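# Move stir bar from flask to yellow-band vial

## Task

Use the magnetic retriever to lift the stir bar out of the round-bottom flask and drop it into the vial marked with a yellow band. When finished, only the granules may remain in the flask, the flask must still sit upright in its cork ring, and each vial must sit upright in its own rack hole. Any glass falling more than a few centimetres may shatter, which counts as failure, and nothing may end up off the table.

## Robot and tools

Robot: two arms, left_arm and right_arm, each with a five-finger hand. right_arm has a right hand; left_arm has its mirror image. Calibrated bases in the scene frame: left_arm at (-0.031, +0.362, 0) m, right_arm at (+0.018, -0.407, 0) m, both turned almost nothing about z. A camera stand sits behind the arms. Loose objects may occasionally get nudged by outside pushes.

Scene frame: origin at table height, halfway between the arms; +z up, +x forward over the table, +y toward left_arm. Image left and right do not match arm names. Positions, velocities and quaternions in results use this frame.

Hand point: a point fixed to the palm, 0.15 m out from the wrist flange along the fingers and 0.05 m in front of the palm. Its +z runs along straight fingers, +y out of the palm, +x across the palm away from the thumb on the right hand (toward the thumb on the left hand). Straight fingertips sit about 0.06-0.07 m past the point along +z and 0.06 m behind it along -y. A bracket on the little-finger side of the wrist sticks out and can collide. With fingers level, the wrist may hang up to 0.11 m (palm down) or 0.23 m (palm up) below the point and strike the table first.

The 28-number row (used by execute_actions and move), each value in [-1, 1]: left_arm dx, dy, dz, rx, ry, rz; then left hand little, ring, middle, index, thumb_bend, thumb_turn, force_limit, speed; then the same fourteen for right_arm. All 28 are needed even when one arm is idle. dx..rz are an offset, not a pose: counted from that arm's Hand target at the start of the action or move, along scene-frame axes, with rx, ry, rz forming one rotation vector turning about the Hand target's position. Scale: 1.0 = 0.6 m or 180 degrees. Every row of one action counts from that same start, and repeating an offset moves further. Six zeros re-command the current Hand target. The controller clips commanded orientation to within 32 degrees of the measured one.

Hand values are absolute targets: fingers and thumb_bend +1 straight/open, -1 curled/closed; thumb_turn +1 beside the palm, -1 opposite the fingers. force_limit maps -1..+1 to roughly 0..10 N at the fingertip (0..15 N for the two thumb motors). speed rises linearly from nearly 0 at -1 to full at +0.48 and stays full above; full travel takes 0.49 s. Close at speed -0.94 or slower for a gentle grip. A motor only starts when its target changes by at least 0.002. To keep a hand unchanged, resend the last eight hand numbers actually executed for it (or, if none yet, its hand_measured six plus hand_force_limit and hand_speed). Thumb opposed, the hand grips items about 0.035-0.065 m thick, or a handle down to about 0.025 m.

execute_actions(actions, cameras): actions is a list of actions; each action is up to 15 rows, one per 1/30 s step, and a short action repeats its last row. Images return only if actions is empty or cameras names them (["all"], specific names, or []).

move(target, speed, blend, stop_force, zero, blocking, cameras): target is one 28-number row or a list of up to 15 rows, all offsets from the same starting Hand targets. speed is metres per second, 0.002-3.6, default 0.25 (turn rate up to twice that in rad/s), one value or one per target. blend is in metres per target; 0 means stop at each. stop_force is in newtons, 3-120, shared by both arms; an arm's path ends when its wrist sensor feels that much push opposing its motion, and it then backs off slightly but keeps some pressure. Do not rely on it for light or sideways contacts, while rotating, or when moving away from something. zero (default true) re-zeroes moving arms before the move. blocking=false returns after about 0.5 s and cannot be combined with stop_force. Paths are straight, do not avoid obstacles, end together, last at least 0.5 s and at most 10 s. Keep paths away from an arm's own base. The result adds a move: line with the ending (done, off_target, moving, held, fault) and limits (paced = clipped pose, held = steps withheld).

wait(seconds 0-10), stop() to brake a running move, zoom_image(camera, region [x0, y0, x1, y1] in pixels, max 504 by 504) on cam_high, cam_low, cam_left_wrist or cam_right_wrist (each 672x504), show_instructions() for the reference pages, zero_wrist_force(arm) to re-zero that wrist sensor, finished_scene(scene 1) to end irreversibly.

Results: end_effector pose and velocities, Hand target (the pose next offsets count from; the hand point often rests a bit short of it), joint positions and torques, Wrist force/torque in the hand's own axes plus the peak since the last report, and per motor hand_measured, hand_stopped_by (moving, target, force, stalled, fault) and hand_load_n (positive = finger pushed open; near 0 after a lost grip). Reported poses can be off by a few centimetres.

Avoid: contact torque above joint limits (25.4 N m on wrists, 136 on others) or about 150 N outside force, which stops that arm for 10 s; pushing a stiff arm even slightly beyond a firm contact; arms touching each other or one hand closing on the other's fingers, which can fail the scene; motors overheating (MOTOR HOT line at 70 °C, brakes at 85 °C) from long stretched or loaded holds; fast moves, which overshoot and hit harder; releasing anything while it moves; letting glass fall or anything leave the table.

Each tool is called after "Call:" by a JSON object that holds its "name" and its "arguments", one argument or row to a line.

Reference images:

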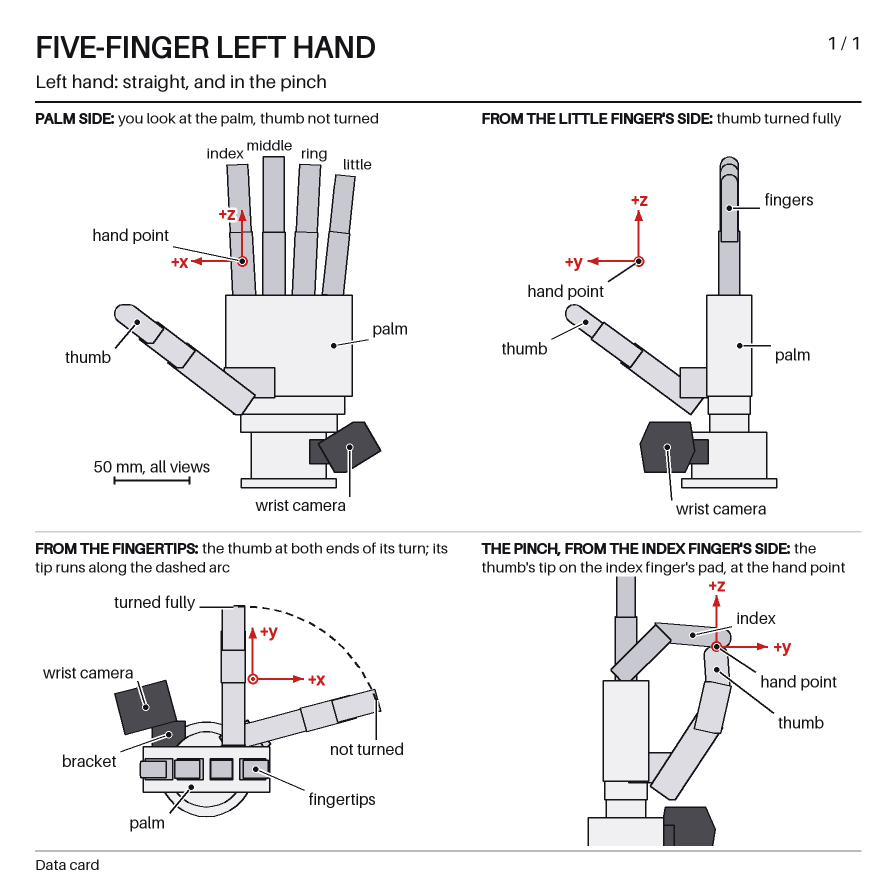

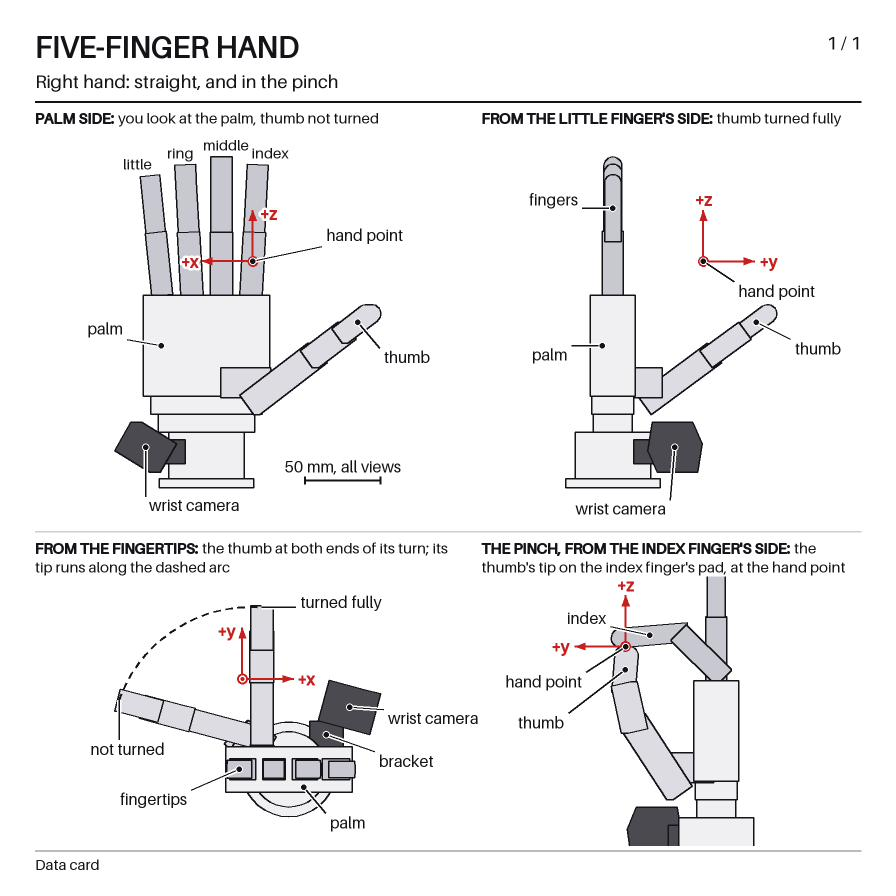

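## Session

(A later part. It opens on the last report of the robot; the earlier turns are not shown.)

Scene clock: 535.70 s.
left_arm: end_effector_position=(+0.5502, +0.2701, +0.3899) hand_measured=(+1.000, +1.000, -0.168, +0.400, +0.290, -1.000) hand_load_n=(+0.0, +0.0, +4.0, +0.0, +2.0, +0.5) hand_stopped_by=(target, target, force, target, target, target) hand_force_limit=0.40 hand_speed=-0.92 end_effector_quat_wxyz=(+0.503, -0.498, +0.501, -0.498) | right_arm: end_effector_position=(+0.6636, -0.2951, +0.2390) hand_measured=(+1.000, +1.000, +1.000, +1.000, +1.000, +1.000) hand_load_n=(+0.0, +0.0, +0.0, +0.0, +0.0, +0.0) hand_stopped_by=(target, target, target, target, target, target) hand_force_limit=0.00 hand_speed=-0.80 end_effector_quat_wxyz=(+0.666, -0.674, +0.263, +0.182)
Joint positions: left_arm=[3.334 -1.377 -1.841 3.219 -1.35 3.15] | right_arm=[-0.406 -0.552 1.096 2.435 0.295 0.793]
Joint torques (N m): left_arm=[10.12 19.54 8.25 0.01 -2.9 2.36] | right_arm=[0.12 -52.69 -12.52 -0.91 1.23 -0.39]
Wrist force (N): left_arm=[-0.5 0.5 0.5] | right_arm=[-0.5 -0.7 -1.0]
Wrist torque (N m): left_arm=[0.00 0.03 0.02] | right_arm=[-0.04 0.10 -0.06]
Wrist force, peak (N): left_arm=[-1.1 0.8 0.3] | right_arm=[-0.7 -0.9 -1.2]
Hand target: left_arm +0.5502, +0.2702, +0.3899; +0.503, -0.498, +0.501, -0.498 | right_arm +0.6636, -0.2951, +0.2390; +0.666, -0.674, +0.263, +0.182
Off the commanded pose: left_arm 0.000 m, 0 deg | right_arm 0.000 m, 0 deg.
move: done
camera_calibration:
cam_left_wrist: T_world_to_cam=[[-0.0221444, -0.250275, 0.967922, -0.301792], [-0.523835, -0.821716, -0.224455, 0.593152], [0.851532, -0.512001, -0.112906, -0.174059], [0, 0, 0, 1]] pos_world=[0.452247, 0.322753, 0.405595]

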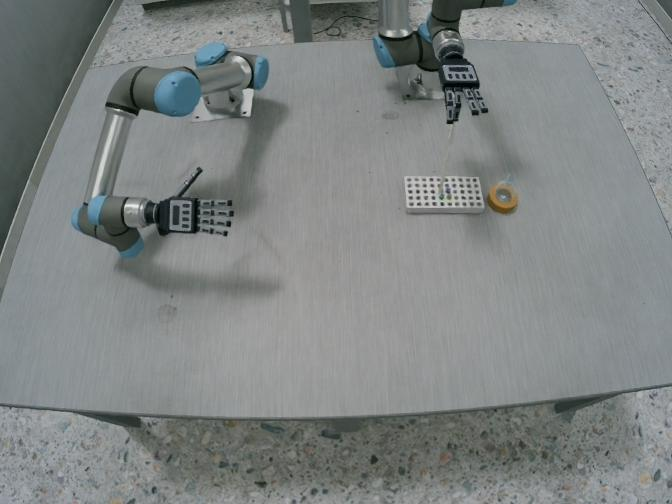

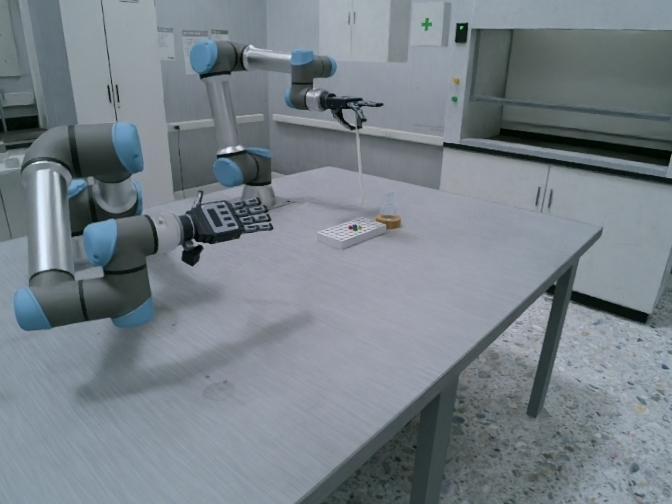

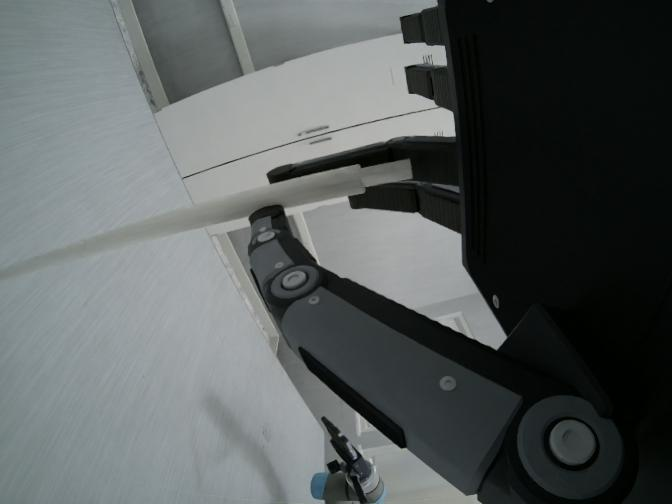

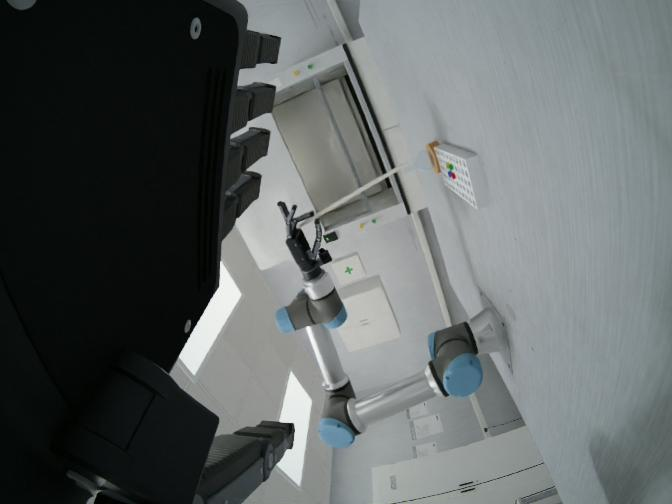

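Call:
{"name": "move", "arguments": {
  "target": [
    [0,0,0,0,0.046,0,1,1,-0.4,0.4,0.29,-1,0.4,-0.92,0,0,0,0,0,0,1,1,1,1,1,1,0,-0.8],
    [-0.0987,-0.0337,-0.08,0,0.046,0,1,1,-0.4,0.4,0.29,-1,0.4,-0.92,0,0,0,0,0,0,1,1,1,1,1,1,0,-0.8]
  ],
  "speed": 0.06,
  "cameras": ["cam_high","cam_low","cam_right_wrist"]
}}

Call:
{"name": "zoom_image", "arguments": {
  "camera": "cam_high",
  "region": [395, 80, 495, 220]
}}

Call:
{"name": "zoom_image", "arguments": {
  "camera": "cam_low",
  "region": [300, 100, 400, 260]
}}

Call:
{"name": "zoom_image", "arguments": {
  "camera": "cam_right_wrist",
  "region": [380, 130, 490, 240]
}}

Scene clock: 557.07 s.
left_arm: end_effector_position=(+0.4911, +0.2500, +0.3420) hand_measured=(+1.000, +1.000, -0.168, +0.400, +0.290, -1.000) hand_load_n=(+0.0, +0.0, +3.5, +0.0, +2.5, +0.5) hand_stopped_by=(target, target, force, target, target, target) hand_force_limit=0.40 hand_speed=-0.92 end_effector_quat_wxyz=(-0.466, +0.533, -0.536, +0.460) | right_arm: end_effector_position=(+0.6636, -0.2951, +0.2390) hand_measured=(+1.000, +1.000, +1.000, +1.000, +1.000, +1.000) hand_load_n=(+0.0, +0.0, +0.0, +0.0, +0.0, +0.0) hand_stopped_by=(target, target, target, target, target, target) hand_force_limit=0.00 hand_speed=-0.80 end_effector_quat_wxyz=(+0.666, -0.674, +0.263, +0.182)
Joint positions: left_arm=[3.299 -1.301 -1.932 3.088 -1.387 3.177] | right_arm=[-0.406 -0.552 1.096 2.435 0.295 0.793]
Joint torques (N m): left_arm=[-10.16 17.36 7.59 3.15 -2.62 -2.16] | right_arm=[0.82 -53.11 -11.56 -0.78 1.27 -0.3]
Wrist force (N): left_arm=[-0.6 0.1 0.7] | right_arm=[-0.7 -0.7 -0.8]
Wrist torque (N m): left_arm=[-0.03 0.10 0.12] | right_arm=[-0.05 0.12 -0.07]
Wrist force, peak (N): left_arm=[-0.8 0.0 1.2] | right_arm=[-0.6 -0.7 -1.4]
Hand target: left_arm +0.4910, +0.2500, +0.3419; -0.466, +0.533, -0.536, +0.460 | right_arm +0.6636, -0.2951, +0.2390; +0.666, -0.674, +0.263, +0.182
Off the commanded pose: left_arm 0.000 m, 0 deg | right_arm 0.000 m, 0 deg.
move: done
Images, in order (width x height): cam_high 672x504, cam_low 672x504, cam_right_wrist 672x504.

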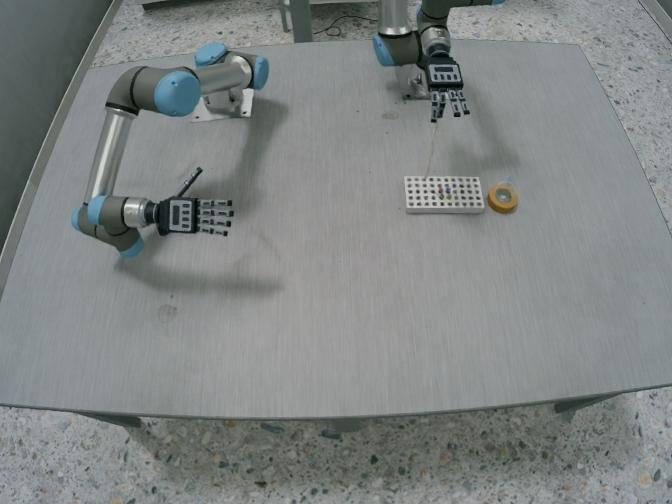

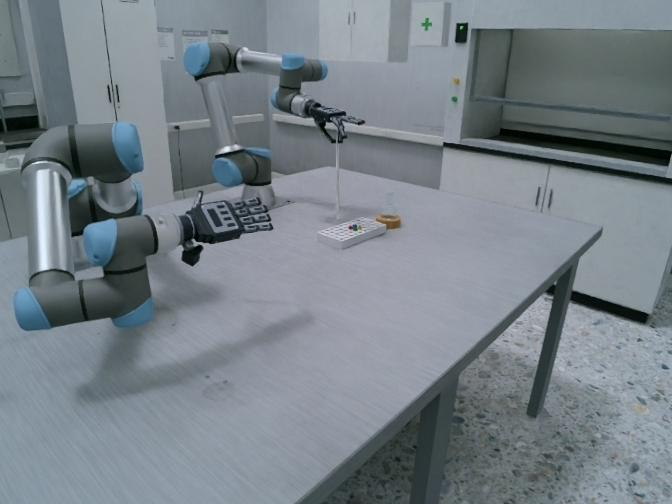

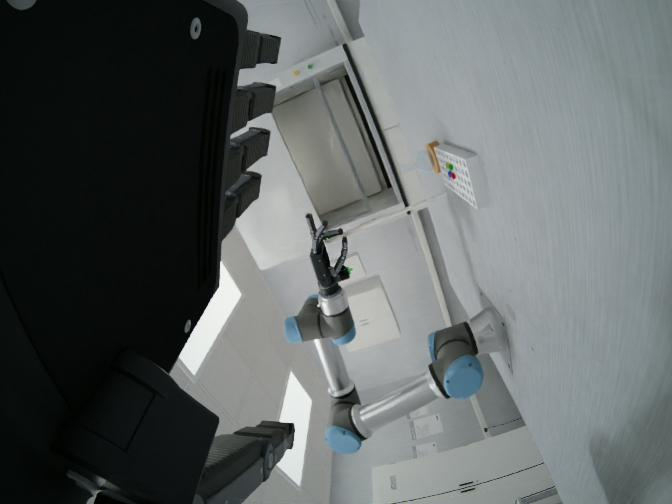

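Scaled by 3.600.

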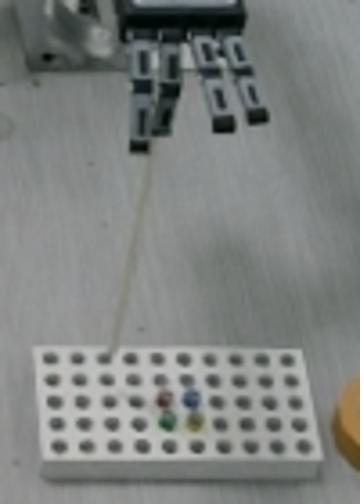

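Scaled by 3.150.

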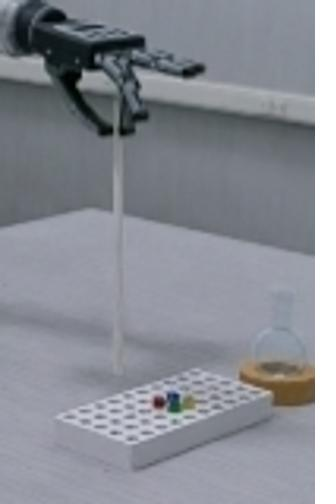

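Scaled by 4.582 from the camera's 672x504 image, which has a finer 960x720 frame.

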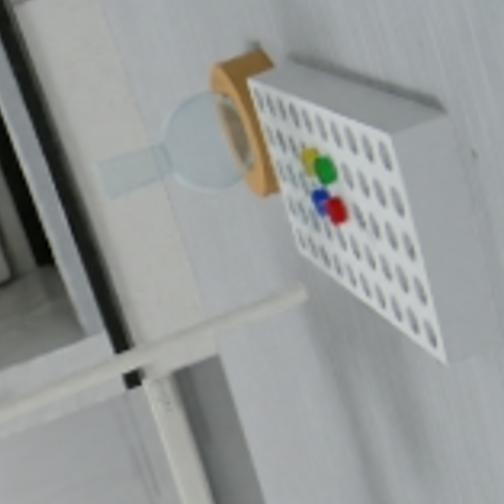

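Call:
{"name": "move", "arguments": {
  "target": [-0.0083,0.0017,-0.05,0,0,0,1,1,-0.4,0.4,0.29,-1,0.4,-0.92,0,0,0,0,0,0,1,1,1,1,1,1,0,-0.8],
  "speed": 0.03,
  "cameras": ["cam_high","cam_low","cam_right_wrist"]
}}

Call:
{"name": "zoom_image", "arguments": {
  "camera": "cam_high",
  "region": [400, 160, 460, 210]
}}

Call:
{"name": "zoom_image", "arguments": {
  "camera": "cam_low",
  "region": [310, 195, 370, 245]
}}

Call:
{"name": "zoom_image", "arguments": {
  "camera": "cam_right_wrist",
  "region": [430, 150, 490, 210]
}}

Scene clock: 564.20 s.
left_arm: end_effector_position=(+0.4860, +0.2510, +0.3120) hand_measured=(+1.000, +1.000, -0.168, +0.400, +0.290, -1.000) hand_load_n=(+0.0, +0.0, +3.5, +0.0, +2.5, +0.5) hand_stopped_by=(target, target, force, target, target, target) hand_force_limit=0.40 hand_speed=-0.92 end_effector_quat_wxyz=(-0.466, +0.533, -0.536, +0.460) | right_arm: end_effector_position=(+0.6636, -0.2951, +0.2390) hand_measured=(+1.000, +1.000, +1.000, +1.000, +1.000, +1.000) hand_load_n=(+0.0, +0.0, +0.0, +0.0, +0.0, -0.5) hand_stopped_by=(target, target, target, target, target, target) hand_force_limit=0.00 hand_speed=-0.80 end_effector_quat_wxyz=(+0.666, -0.674, +0.263, +0.182)
Joint positions: left_arm=[3.306 -1.297 -2.013 3.164 -1.38 3.178] | right_arm=[-0.406 -0.552 1.096 2.435 0.295 0.793]
Joint torques (N m): left_arm=[9.17 16 6.52 2.88 2.72 2.54] | right_arm=[-0.75 -52.42 -12.96 -0.78 1.28 -0.4]
Wrist force (N): left_arm=[-0.6 0.2 0.8] | right_arm=[-0.6 -0.6 -0.7]
Wrist torque (N m): left_arm=[-0.03 0.09 0.06] | right_arm=[-0.05 0.11 -0.06]
Wrist force, peak (N): left_arm=[-0.8 0.6 0.8] | right_arm=[-0.9 -0.7 -1.0]
Hand target: left_arm +0.4860, +0.2510, +0.3119; -0.466, +0.533, -0.536, +0.460 | right_arm +0.6636, -0.2951, +0.2390; +0.666, -0.674, +0.263, +0.182
Off the commanded pose: left_arm 0.000 m, 0 deg | right_arm 0.000 m, 0 deg.
move: done
Images, in order (width x height): cam_high 672x504, cam_low 672x504, cam_right_wrist 672x504.

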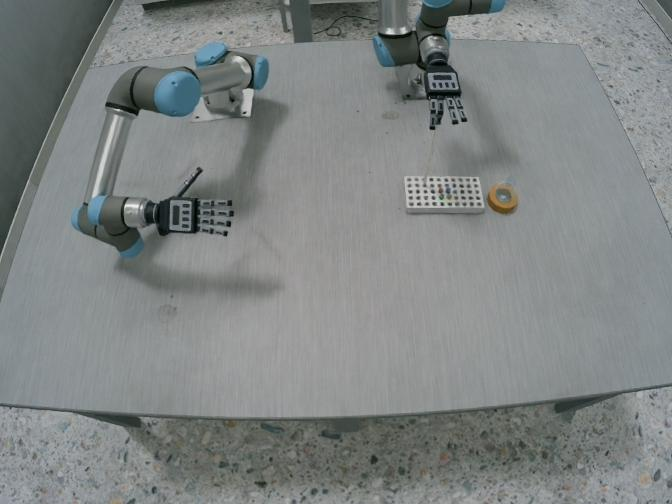

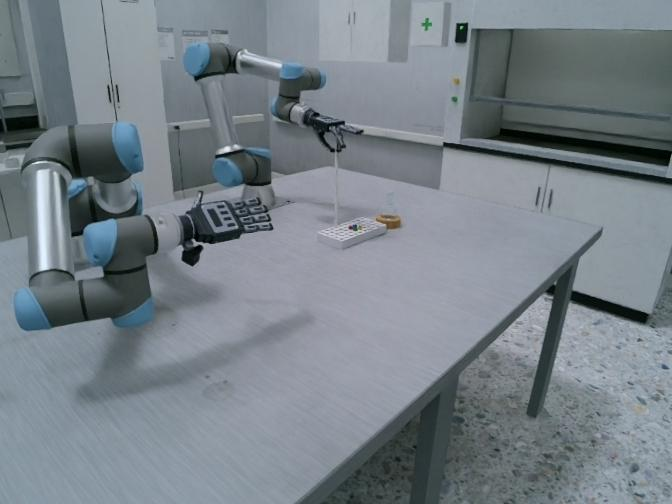

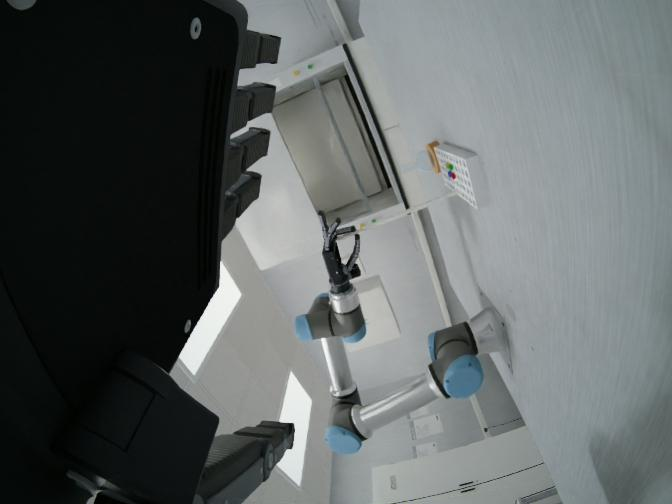

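Scaled by 8.400.

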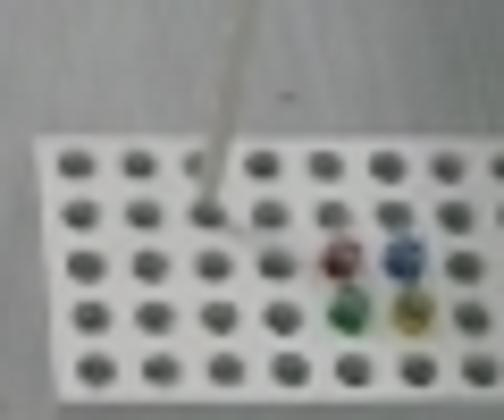

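Scaled by 8.400.

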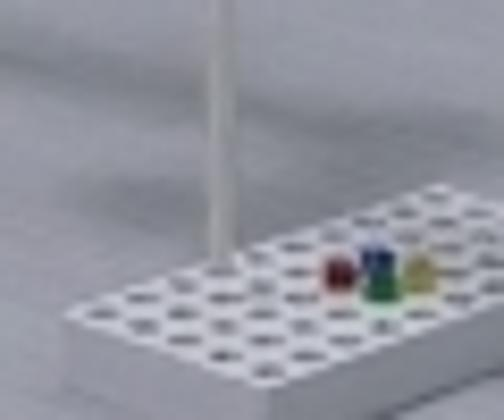

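Scaled by 8.400 from the camera's 672x504 image, which has a finer 960x720 frame.

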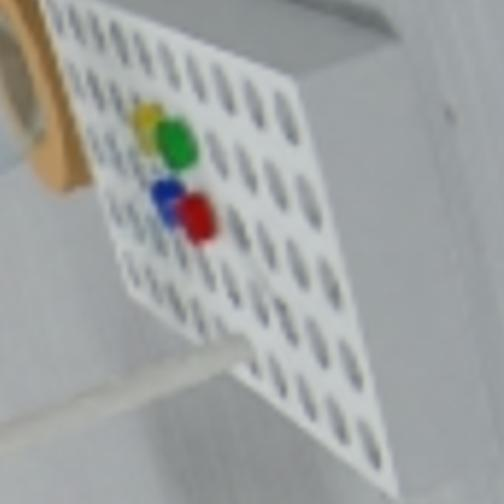

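Call:
{"name": "move", "arguments": {
  "target": [-0.0033,0.0042,-0.0167,0,0,0,1,1,-0.4,0.4,0.29,-1,0.4,-0.92,0,0,0,0,0,0,1,1,1,1,1,1,0,-0.8],
  "speed": 0.02,
  "stop_force": 3,
  "cameras": ["cam_high","cam_low","cam_right_wrist"]
}}

Call:
{"name": "zoom_image", "arguments": {
  "camera": "cam_high",
  "region": [400, 160, 460, 210]
}}

Call:
{"name": "zoom_image", "arguments": {
  "camera": "cam_low",
  "region": [310, 195, 370, 245]
}}

Call:
{"name": "zoom_image", "arguments": {
  "camera": "cam_right_wrist",
  "region": [430, 150, 490, 210]
}}

Scene clock: 570.93 s.
left_arm: end_effector_position=(+0.4840, +0.2535, +0.3019) hand_measured=(+1.000, +1.000, -0.168, +0.400, +0.290, -1.000) hand_load_n=(+0.0, -0.5, +3.5, +0.0, +2.5, +0.5) hand_stopped_by=(target, target, force, target, target, target) hand_force_limit=0.40 hand_speed=-0.92 end_effector_quat_wxyz=(-0.466, +0.533, -0.536, +0.460) | right_arm: end_effector_position=(+0.6636, -0.2951, +0.2390) hand_measured=(+1.000, +1.000, +1.000, +1.000, +1.000, +1.000) hand_load_n=(+0.0, +0.0, +0.0, +0.0, +0.0, +0.0) hand_stopped_by=(target, target, target, target, target, target) hand_force_limit=0.00 hand_speed=-0.80 end_effector_quat_wxyz=(+0.666, -0.674, +0.263, +0.182)
Joint positions: left_arm=[3.317 -1.294 -2.041 3.189 -1.369 3.18] | right_arm=[-0.406 -0.552 1.096 2.435 0.295 0.793]
Joint torques (N m): left_arm=[9.64 15.94 8.24 2.84 2.89 2.52] | right_arm=[1.71 -52.51 -12.91 -0.83 1.35 -0.27]
Wrist force (N): left_arm=[-0.8 0.7 0.8] | right_arm=[-0.6 -0.7 -0.8]
Wrist torque (N m): left_arm=[0.02 0.10 0.00] | right_arm=[-0.06 0.11 -0.07]
Wrist force, peak (N): left_arm=[-0.9 0.7 1.0] | right_arm=[-0.5 -0.9 -1.2]
Hand target: left_arm +0.4840, +0.2535, +0.3019; -0.466, +0.533, -0.536, +0.460 | right_arm +0.6636, -0.2951, +0.2390; +0.666, -0.674, +0.263, +0.182
Off the commanded pose: left_arm 0.000 m, 0 deg | right_arm 0.000 m, 0 deg.
move: done
Images, in order (width x height): cam_high 672x504, cam_low 672x504, cam_right_wrist 672x504.

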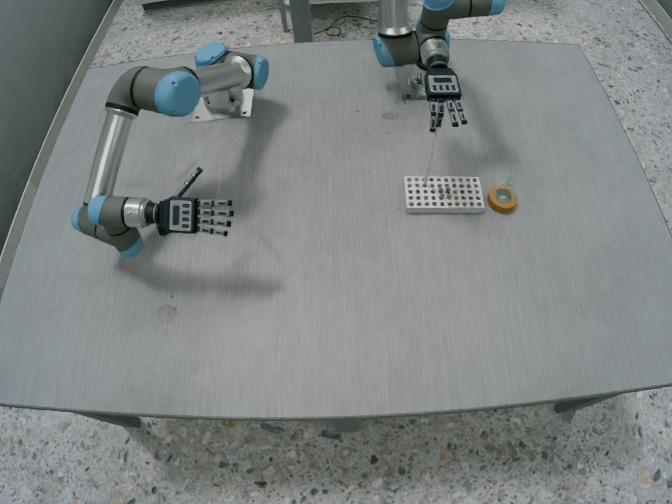

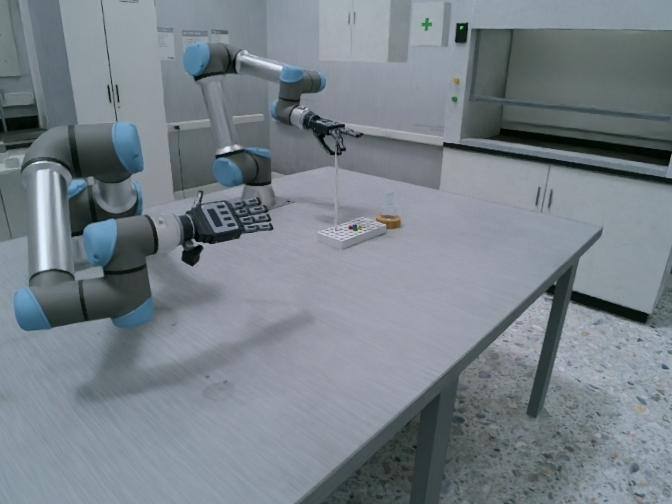

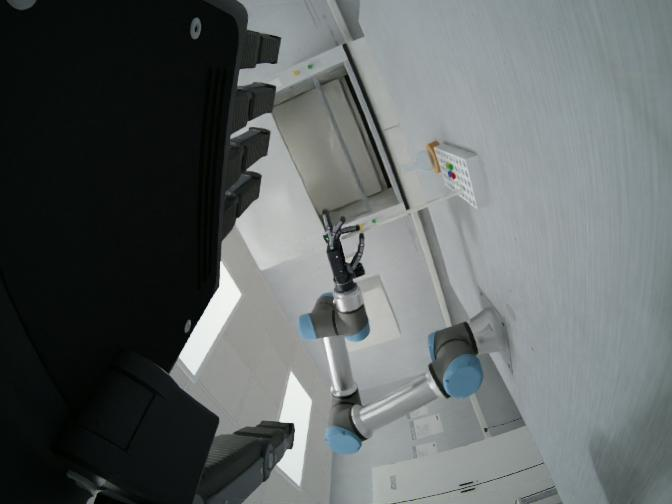

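Scaled by 8.400.

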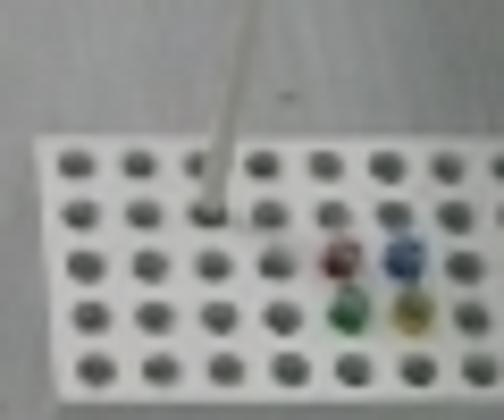

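Scaled by 8.400.

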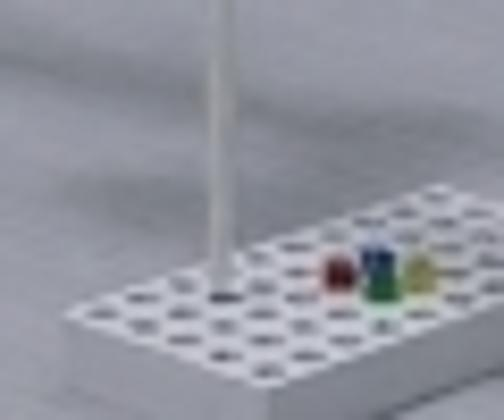

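Scaled by 8.400 from the camera's 672x504 image, which has a finer 960x720 frame.

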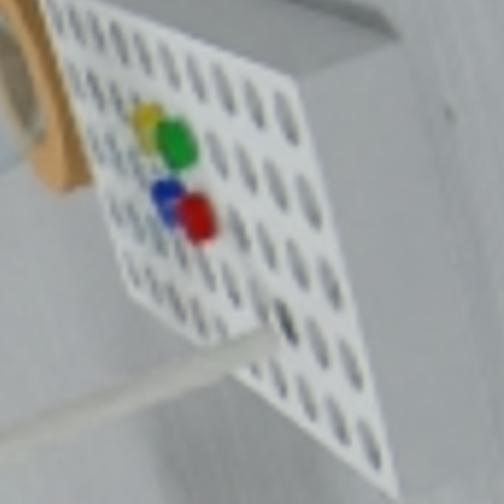

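Call:
{"name": "move", "arguments": {
  "target": [0,0,-0.02,0,0,0,1,1,-0.4,0.4,0.29,-1,0.4,-0.92,0,0,0,0,0,0,1,1,1,1,1,1,0,-0.8],
  "speed": 0.015,
  "stop_force": 3,
  "cameras": ["cam_high","cam_low","cam_right_wrist"]
}}

Call:
{"name": "zoom_image", "arguments": {
  "camera": "cam_high",
  "region": [400, 160, 460, 210]
}}

Call:
{"name": "zoom_image", "arguments": {
  "camera": "cam_low",
  "region": [310, 195, 370, 245]
}}

Call:
{"name": "zoom_image", "arguments": {
  "camera": "cam_right_wrist",
  "region": [430, 150, 490, 210]
}}

Scene clock: 577.17 s.
left_arm: end_effector_position=(+0.4840, +0.2535, +0.2976) hand_measured=(+1.000, +1.000, -0.168, +0.400, +0.290, -1.000) hand_load_n=(+0.0, +0.0, +3.0, +0.0, +1.5, +0.5) hand_stopped_by=(target, target, force, target, target, target) hand_force_limit=0.40 hand_speed=-0.92 end_effector_quat_wxyz=(-0.466, +0.533, -0.536, +0.460) | right_arm: end_effector_position=(+0.6636, -0.2951, +0.2390) hand_measured=(+1.000, +1.000, +1.000, +1.000, +1.000, +1.000) hand_load_n=(-0.5, +0.0, +0.0, +0.0, +0.0, +0.0) hand_stopped_by=(target, target, target, target, target, target) hand_force_limit=0.00 hand_speed=-0.80 end_effector_quat_wxyz=(+0.666, -0.674, +0.263, +0.182)
Joint positions: left_arm=[3.317 -1.296 -2.05 3.201 -1.369 3.18] | right_arm=[-0.406 -0.552 1.096 2.435 0.295 0.793]
Joint torques (N m): left_arm=[7.19 16.09 34.75 -0.48 2.2 2.23] | right_arm=[0.75 -52.31 -13.19 -0.85 1.43 -0.44]
Wrist force (N): left_arm=[-0.7 0.2 0.7] | right_arm=[-0.6 -0.7 -0.8]
Wrist torque (N m): left_arm=[-0.02 0.08 0.01] | right_arm=[-0.05 0.11 -0.06]
Wrist force, peak (N): left_arm=[-0.8 -2.9 0.5] | right_arm=[-0.9 -0.6 -1.1]
Hand target: left_arm +0.4840, +0.2535, +0.2976; -0.466, +0.533, -0.536, +0.460 (not the last commanded pose) | right_arm +0.6636, -0.2951, +0.2390; +0.666, -0.674, +0.263, +0.182
Off the commanded pose: left_arm 0.008 m, 0 deg | right_arm 0.000 m, 0 deg.
move: contact (left_arm)
Images, in order (width x height): cam_high 672x504, cam_low 672x504, cam_right_wrist 672x504.

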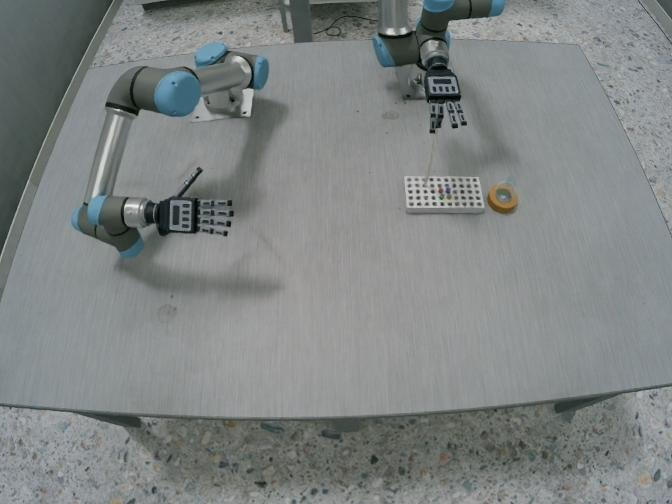

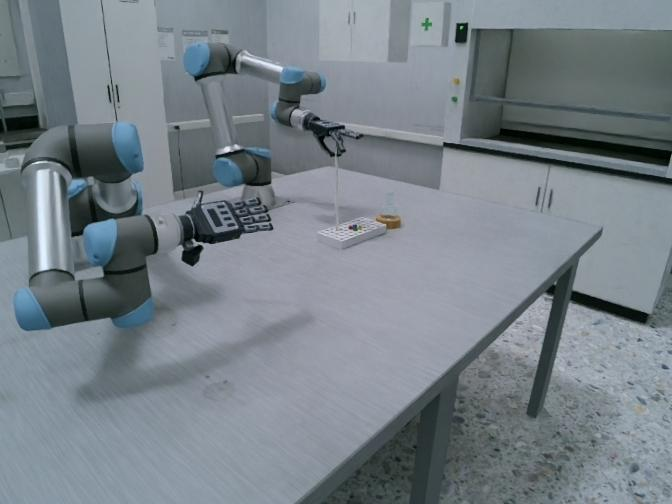

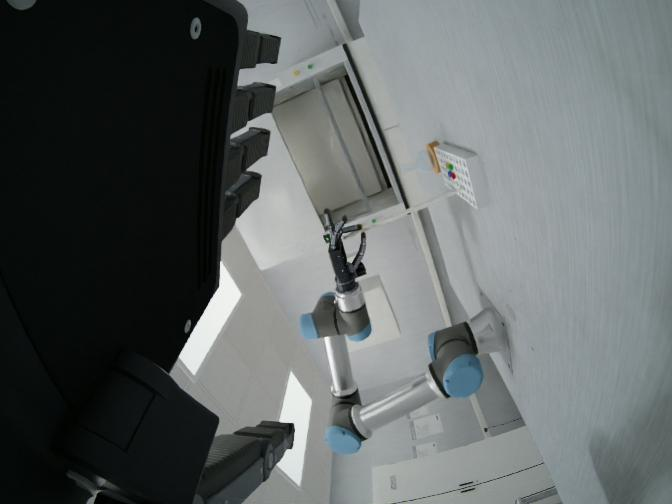

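Scaled by 8.400.

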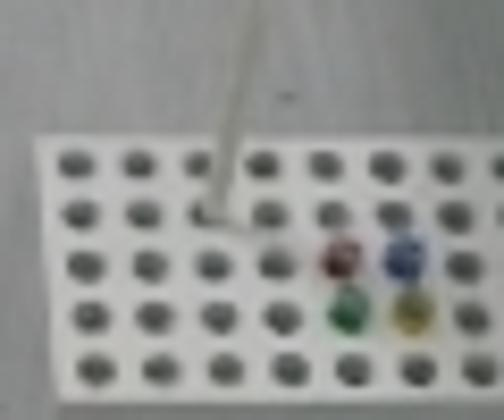

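Scaled by 8.400.

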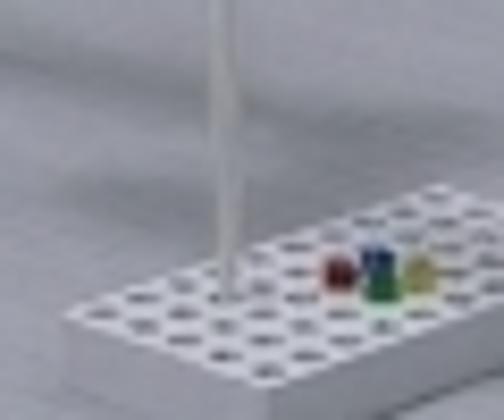

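Scaled by 8.400 from the camera's 672x504 image, which has a finer 960x720 frame.

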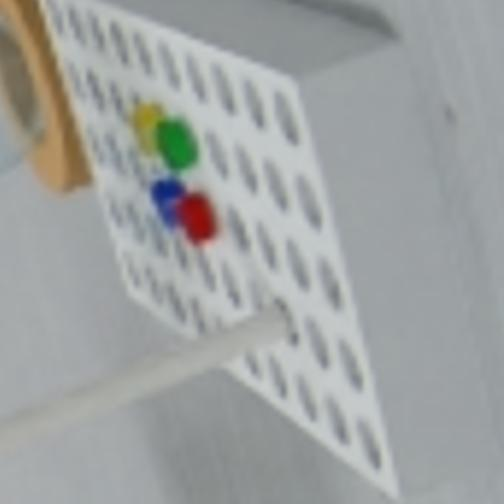

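Call:
{"name": "move", "arguments": {
  "target": [
    [0,0,0.007,0,0,0,1,1,-0.4,0.4,0.29,-1,0.4,-0.92,0,0,0,0,0,0,1,1,1,1,1,1,0,-0.8],
    [0.0005,-0.005,0.007,0,0,0,1,1,-0.4,0.4,0.29,-1,0.4,-0.92,0,0,0,0,0,0,1,1,1,1,1,1,0,-0.8]
  ],
  "speed": 0.015
}}

Call:
{"name": "move", "arguments": {
  "target": [0,0,-0.035,0,0,0,1,1,-0.4,0.4,0.29,-1,0.4,-0.92,0,0,0,0,0,0,1,1,1,1,1,1,0,-0.8],
  "speed": 0.015,
  "stop_force": 3,
  "cameras": ["cam_high","cam_low","cam_right_wrist"]
}}

Call:
{"name": "zoom_image", "arguments": {
  "camera": "cam_high",
  "region": [400, 160, 460, 210]
}}

Call:
{"name": "zoom_image", "arguments": {
  "camera": "cam_low",
  "region": [310, 195, 370, 245]
}}

Call:
{"name": "zoom_image", "arguments": {
  "camera": "cam_right_wrist",
  "region": [430, 150, 490, 210]
}}

Scene clock: 580.40 s.
left_arm: end_effector_position=(+0.4843, +0.2506, +0.3018) hand_measured=(+1.000, +1.000, -0.168, +0.400, +0.290, -1.000) hand_load_n=(+0.0, +0.0, +3.0, +0.0, +1.5, +1.0) hand_stopped_by=(target, target, force, target, target, target) hand_force_limit=0.40 hand_speed=-0.92 end_effector_quat_wxyz=(-0.466, +0.533, -0.536, +0.460) | right_arm: end_effector_position=(+0.6636, -0.2951, +0.2390) hand_measured=(+1.000, +1.000, +1.000, +1.000, +1.000, +1.000) hand_load_n=(+0.0, +0.0, +0.0, +0.0, +0.0, +0.0) hand_stopped_by=(target, target, target, target, target, target) hand_force_limit=0.00 hand_speed=-0.80 end_effector_quat_wxyz=(+0.666, -0.674, +0.263, +0.182)
Joint positions: left_arm=[3.306 -1.297 -2.039 3.19 -1.38 3.178] | right_arm=[-0.406 -0.552 1.096 2.435 0.295 0.793]
Joint torques (N m): left_arm=[-9.89 2.87 35.02 3.15 -2.62 -2.15] | right_arm=[-0.16 -52.93 -12.87 -0.89 1.29 -0.43]
Wrist force (N): left_arm=[-0.7 0.1 0.6] | right_arm=[-0.6 -0.7 -1.0]
Wrist torque (N m): left_arm=[-0.04 0.08 0.13] | right_arm=[-0.04 0.13 -0.07]
Wrist force, peak (N): left_arm=[-1.0 0.7 0.8] | right_arm=[-0.7 -1.0 -1.1]
Hand target: left_arm +0.4843, +0.2505, +0.3018; -0.466, +0.533, -0.536, +0.460 | right_arm +0.6636, -0.2951, +0.2390; +0.666, -0.674, +0.263, +0.182
Off the commanded pose: left_arm 0.000 m, 0 deg | right_arm 0.000 m, 0 deg.
move: done

Scene clock: 582.77 s.
left_arm: end_effector_position=(+0.4843, +0.2505, +0.2808) hand_measured=(+1.000, +1.000, -0.168, +0.400, +0.290, -1.000) hand_load_n=(+0.0, +0.0, +3.5, +0.0, +2.0, +0.5) hand_stopped_by=(target, target, force, target, target, target) hand_force_limit=0.40 hand_speed=-0.92 end_effector_quat_wxyz=(-0.466, +0.533, -0.536, +0.460) | right_arm: end_effector_position=(+0.6636, -0.2951, +0.2390) hand_measured=(+1.000, +1.000, +1.000, +1.000, +1.000, +1.000) hand_load_n=(+0.0, +0.0, +0.0, +0.0, +0.0, +0.0) hand_stopped_by=(target, target, target, target, target, target) hand_force_limit=0.00 hand_speed=-0.80 end_effector_quat_wxyz=(+0.666, -0.674, +0.263, +0.182)
Joint positions: left_arm=[3.305 -1.31 -2.085 3.249 -1.381 3.178] | right_arm=[-0.406 -0.552 1.096 2.435 0.295 0.793]
Joint torques (N m): left_arm=[-10.07 3.04 7.11 2.94 -2.61 -2.26] | right_arm=[-0.3 -53.16 -12.74 -0.71 1.48 -0.43]
Wrist force (N): left_arm=[-0.9 0.7 0.5] | right_arm=[-0.3 -0.8 -1.3]
Wrist torque (N m): left_arm=[0.04 0.12 0.10] | right_arm=[-0.05 0.09 -0.05]
Wrist force, peak (N): left_arm=[-1.2 0.3 0.8] | right_arm=[-0.3 -0.8 -1.3]
Hand target: left_arm +0.4843, +0.2505, +0.2808; -0.466, +0.533, -0.536, +0.460 | right_arm +0.6636, -0.2951, +0.2390; +0.666, -0.674, +0.263, +0.182
Off the commanded pose: left_arm 0.000 m, 0 deg | right_arm 0.000 m, 0 deg.
move: done
Images, in order (width x height): cam_high 672x504, cam_low 672x504, cam_right_wrist 672x504.

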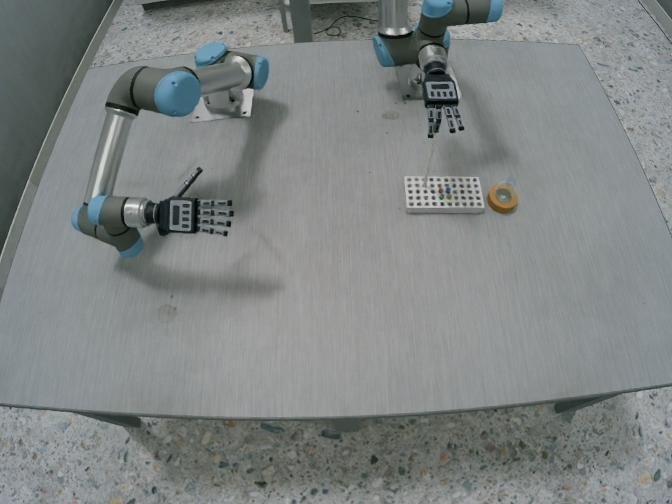

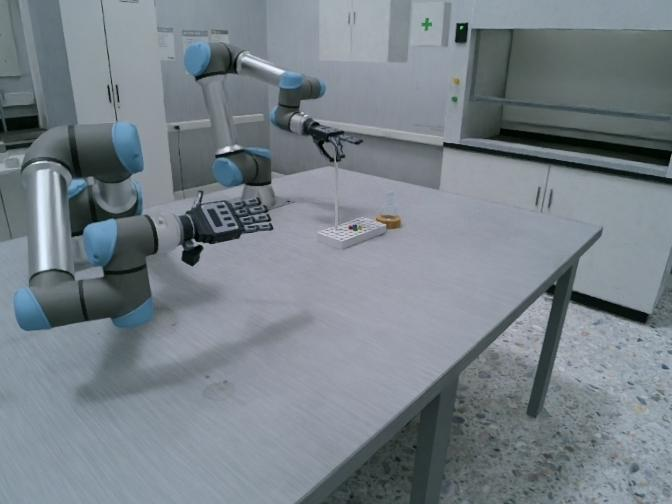

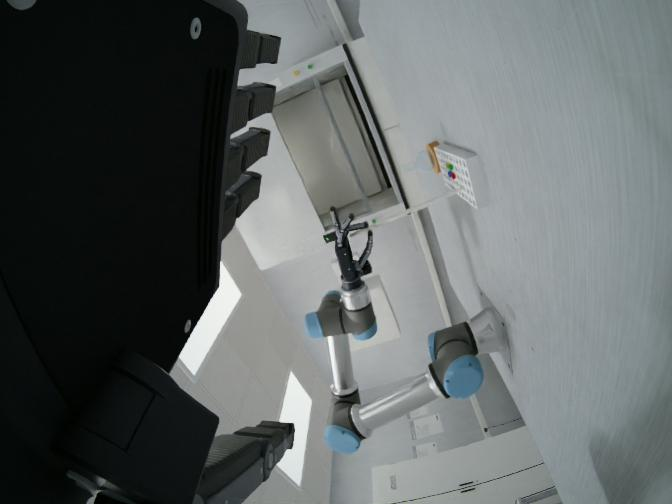

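Scaled by 8.400.

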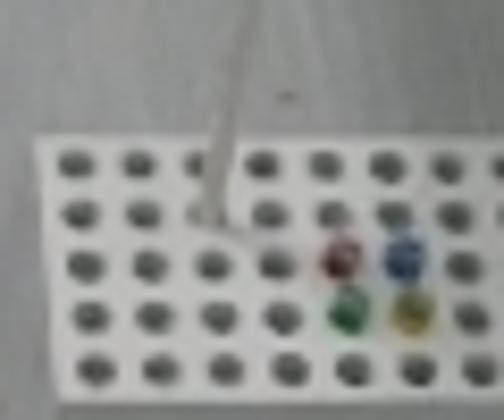

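Scaled by 8.400.

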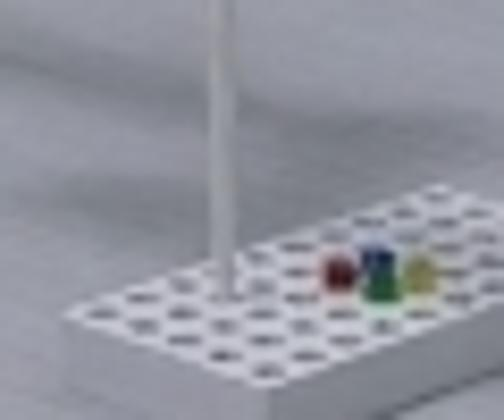

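Scaled by 8.400 from the camera's 672x504 image, which has a finer 960x720 frame.

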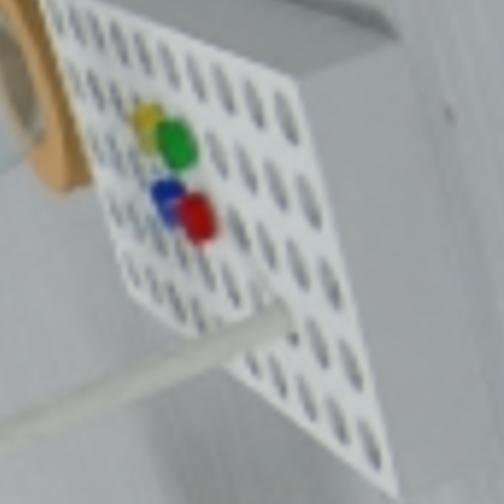

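Call:
{"name": "move", "arguments": {
  "target": [0,0,-0.025,0,0,0,1,1,-0.4,0.4,0.29,-1,0.4,-0.92,0,0,0,0,0,0,1,1,1,1,1,1,0,-0.8],
  "speed": 0.01,
  "stop_force": 3,
  "cameras": ["cam_left_wrist","cam_low"]
}}

Scene clock: 586.43 s.
left_arm: end_effector_position=(+0.4843, +0.2505, +0.2658) hand_measured=(+1.000, +1.000, -0.168, +0.400, +0.290, -1.000) hand_load_n=(+0.0, +0.0, +0.0, +0.0, +0.0, +0.5) hand_stopped_by=(target, target, force, target, target, target) hand_force_limit=0.40 hand_speed=-0.92 end_effector_quat_wxyz=(-0.466, +0.533, -0.536, +0.460) | right_arm: end_effector_position=(+0.6636, -0.2951, +0.2390) hand_measured=(+1.000, +1.000, +1.000, +1.000, +1.000, +1.000) hand_load_n=(+0.0, +0.0, +0.0, +0.0, +0.0, +0.0) hand_stopped_by=(target, target, target, target, target, target) hand_force_limit=0.00 hand_speed=-0.80 end_effector_quat_wxyz=(+0.666, -0.674, +0.263, +0.182)
Joint positions: left_arm=[3.305 -1.321 -2.117 3.292 -1.381 3.178] | right_arm=[-0.406 -0.552 1.096 2.435 0.295 0.793]
Joint torques (N m): left_arm=[-9.35 3 6.23 2.93 -2.46 -0.89] | right_arm=[-1.04 -52.12 -13.82 -1.02 1.37 -0.32]
Wrist force (N): left_arm=[-0.6 -0.1 0.6] | right_arm=[-0.6 -0.4 -0.9]
Wrist torque (N m): left_arm=[-0.03 0.08 0.14] | right_arm=[0.00 0.10 -0.05]
Wrist force, peak (N): left_arm=[-0.7 -2.2 0.2] | right_arm=[-0.5 -0.9 -1.2]
Hand target: left_arm +0.4843, +0.2505, +0.2658; -0.466, +0.533, -0.536, +0.460 | right_arm +0.6636, -0.2951, +0.2390; +0.666, -0.674, +0.263, +0.182
Off the commanded pose: left_arm 0.000 m, 0 deg | right_arm 0.000 m, 0 deg.
move: done
camera_calibration:
cam_left_wrist: T_world_to_cam=[[0.117544, -0.25035, 0.960993, -0.253771], [-0.550412, -0.821888, -0.146788, 0.506865], [0.826578, -0.511688, -0.234404, -0.0977183], [0, 0, 0, 1]] pos_world=[0.389585, 0.303054, 0.295368]
Images, in order (width x height): cam_low 672x504, cam_left_wrist 672x504.

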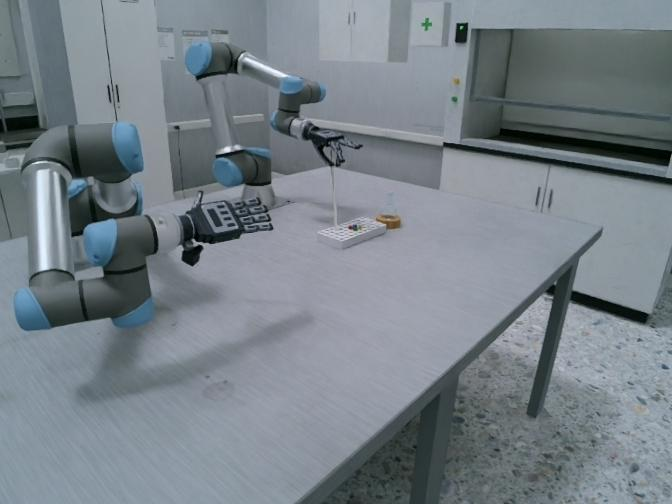

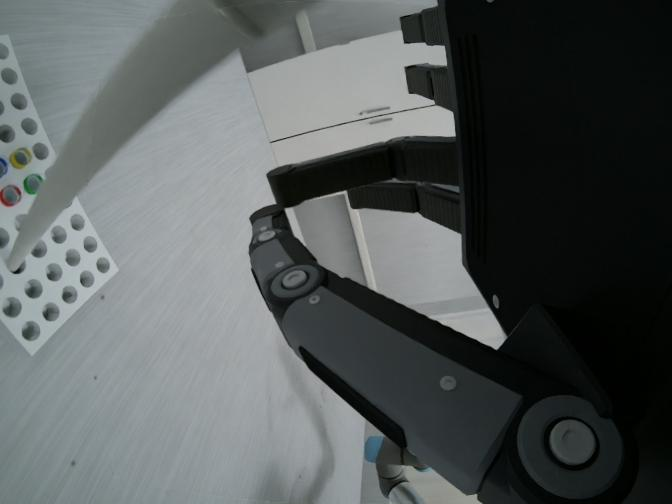

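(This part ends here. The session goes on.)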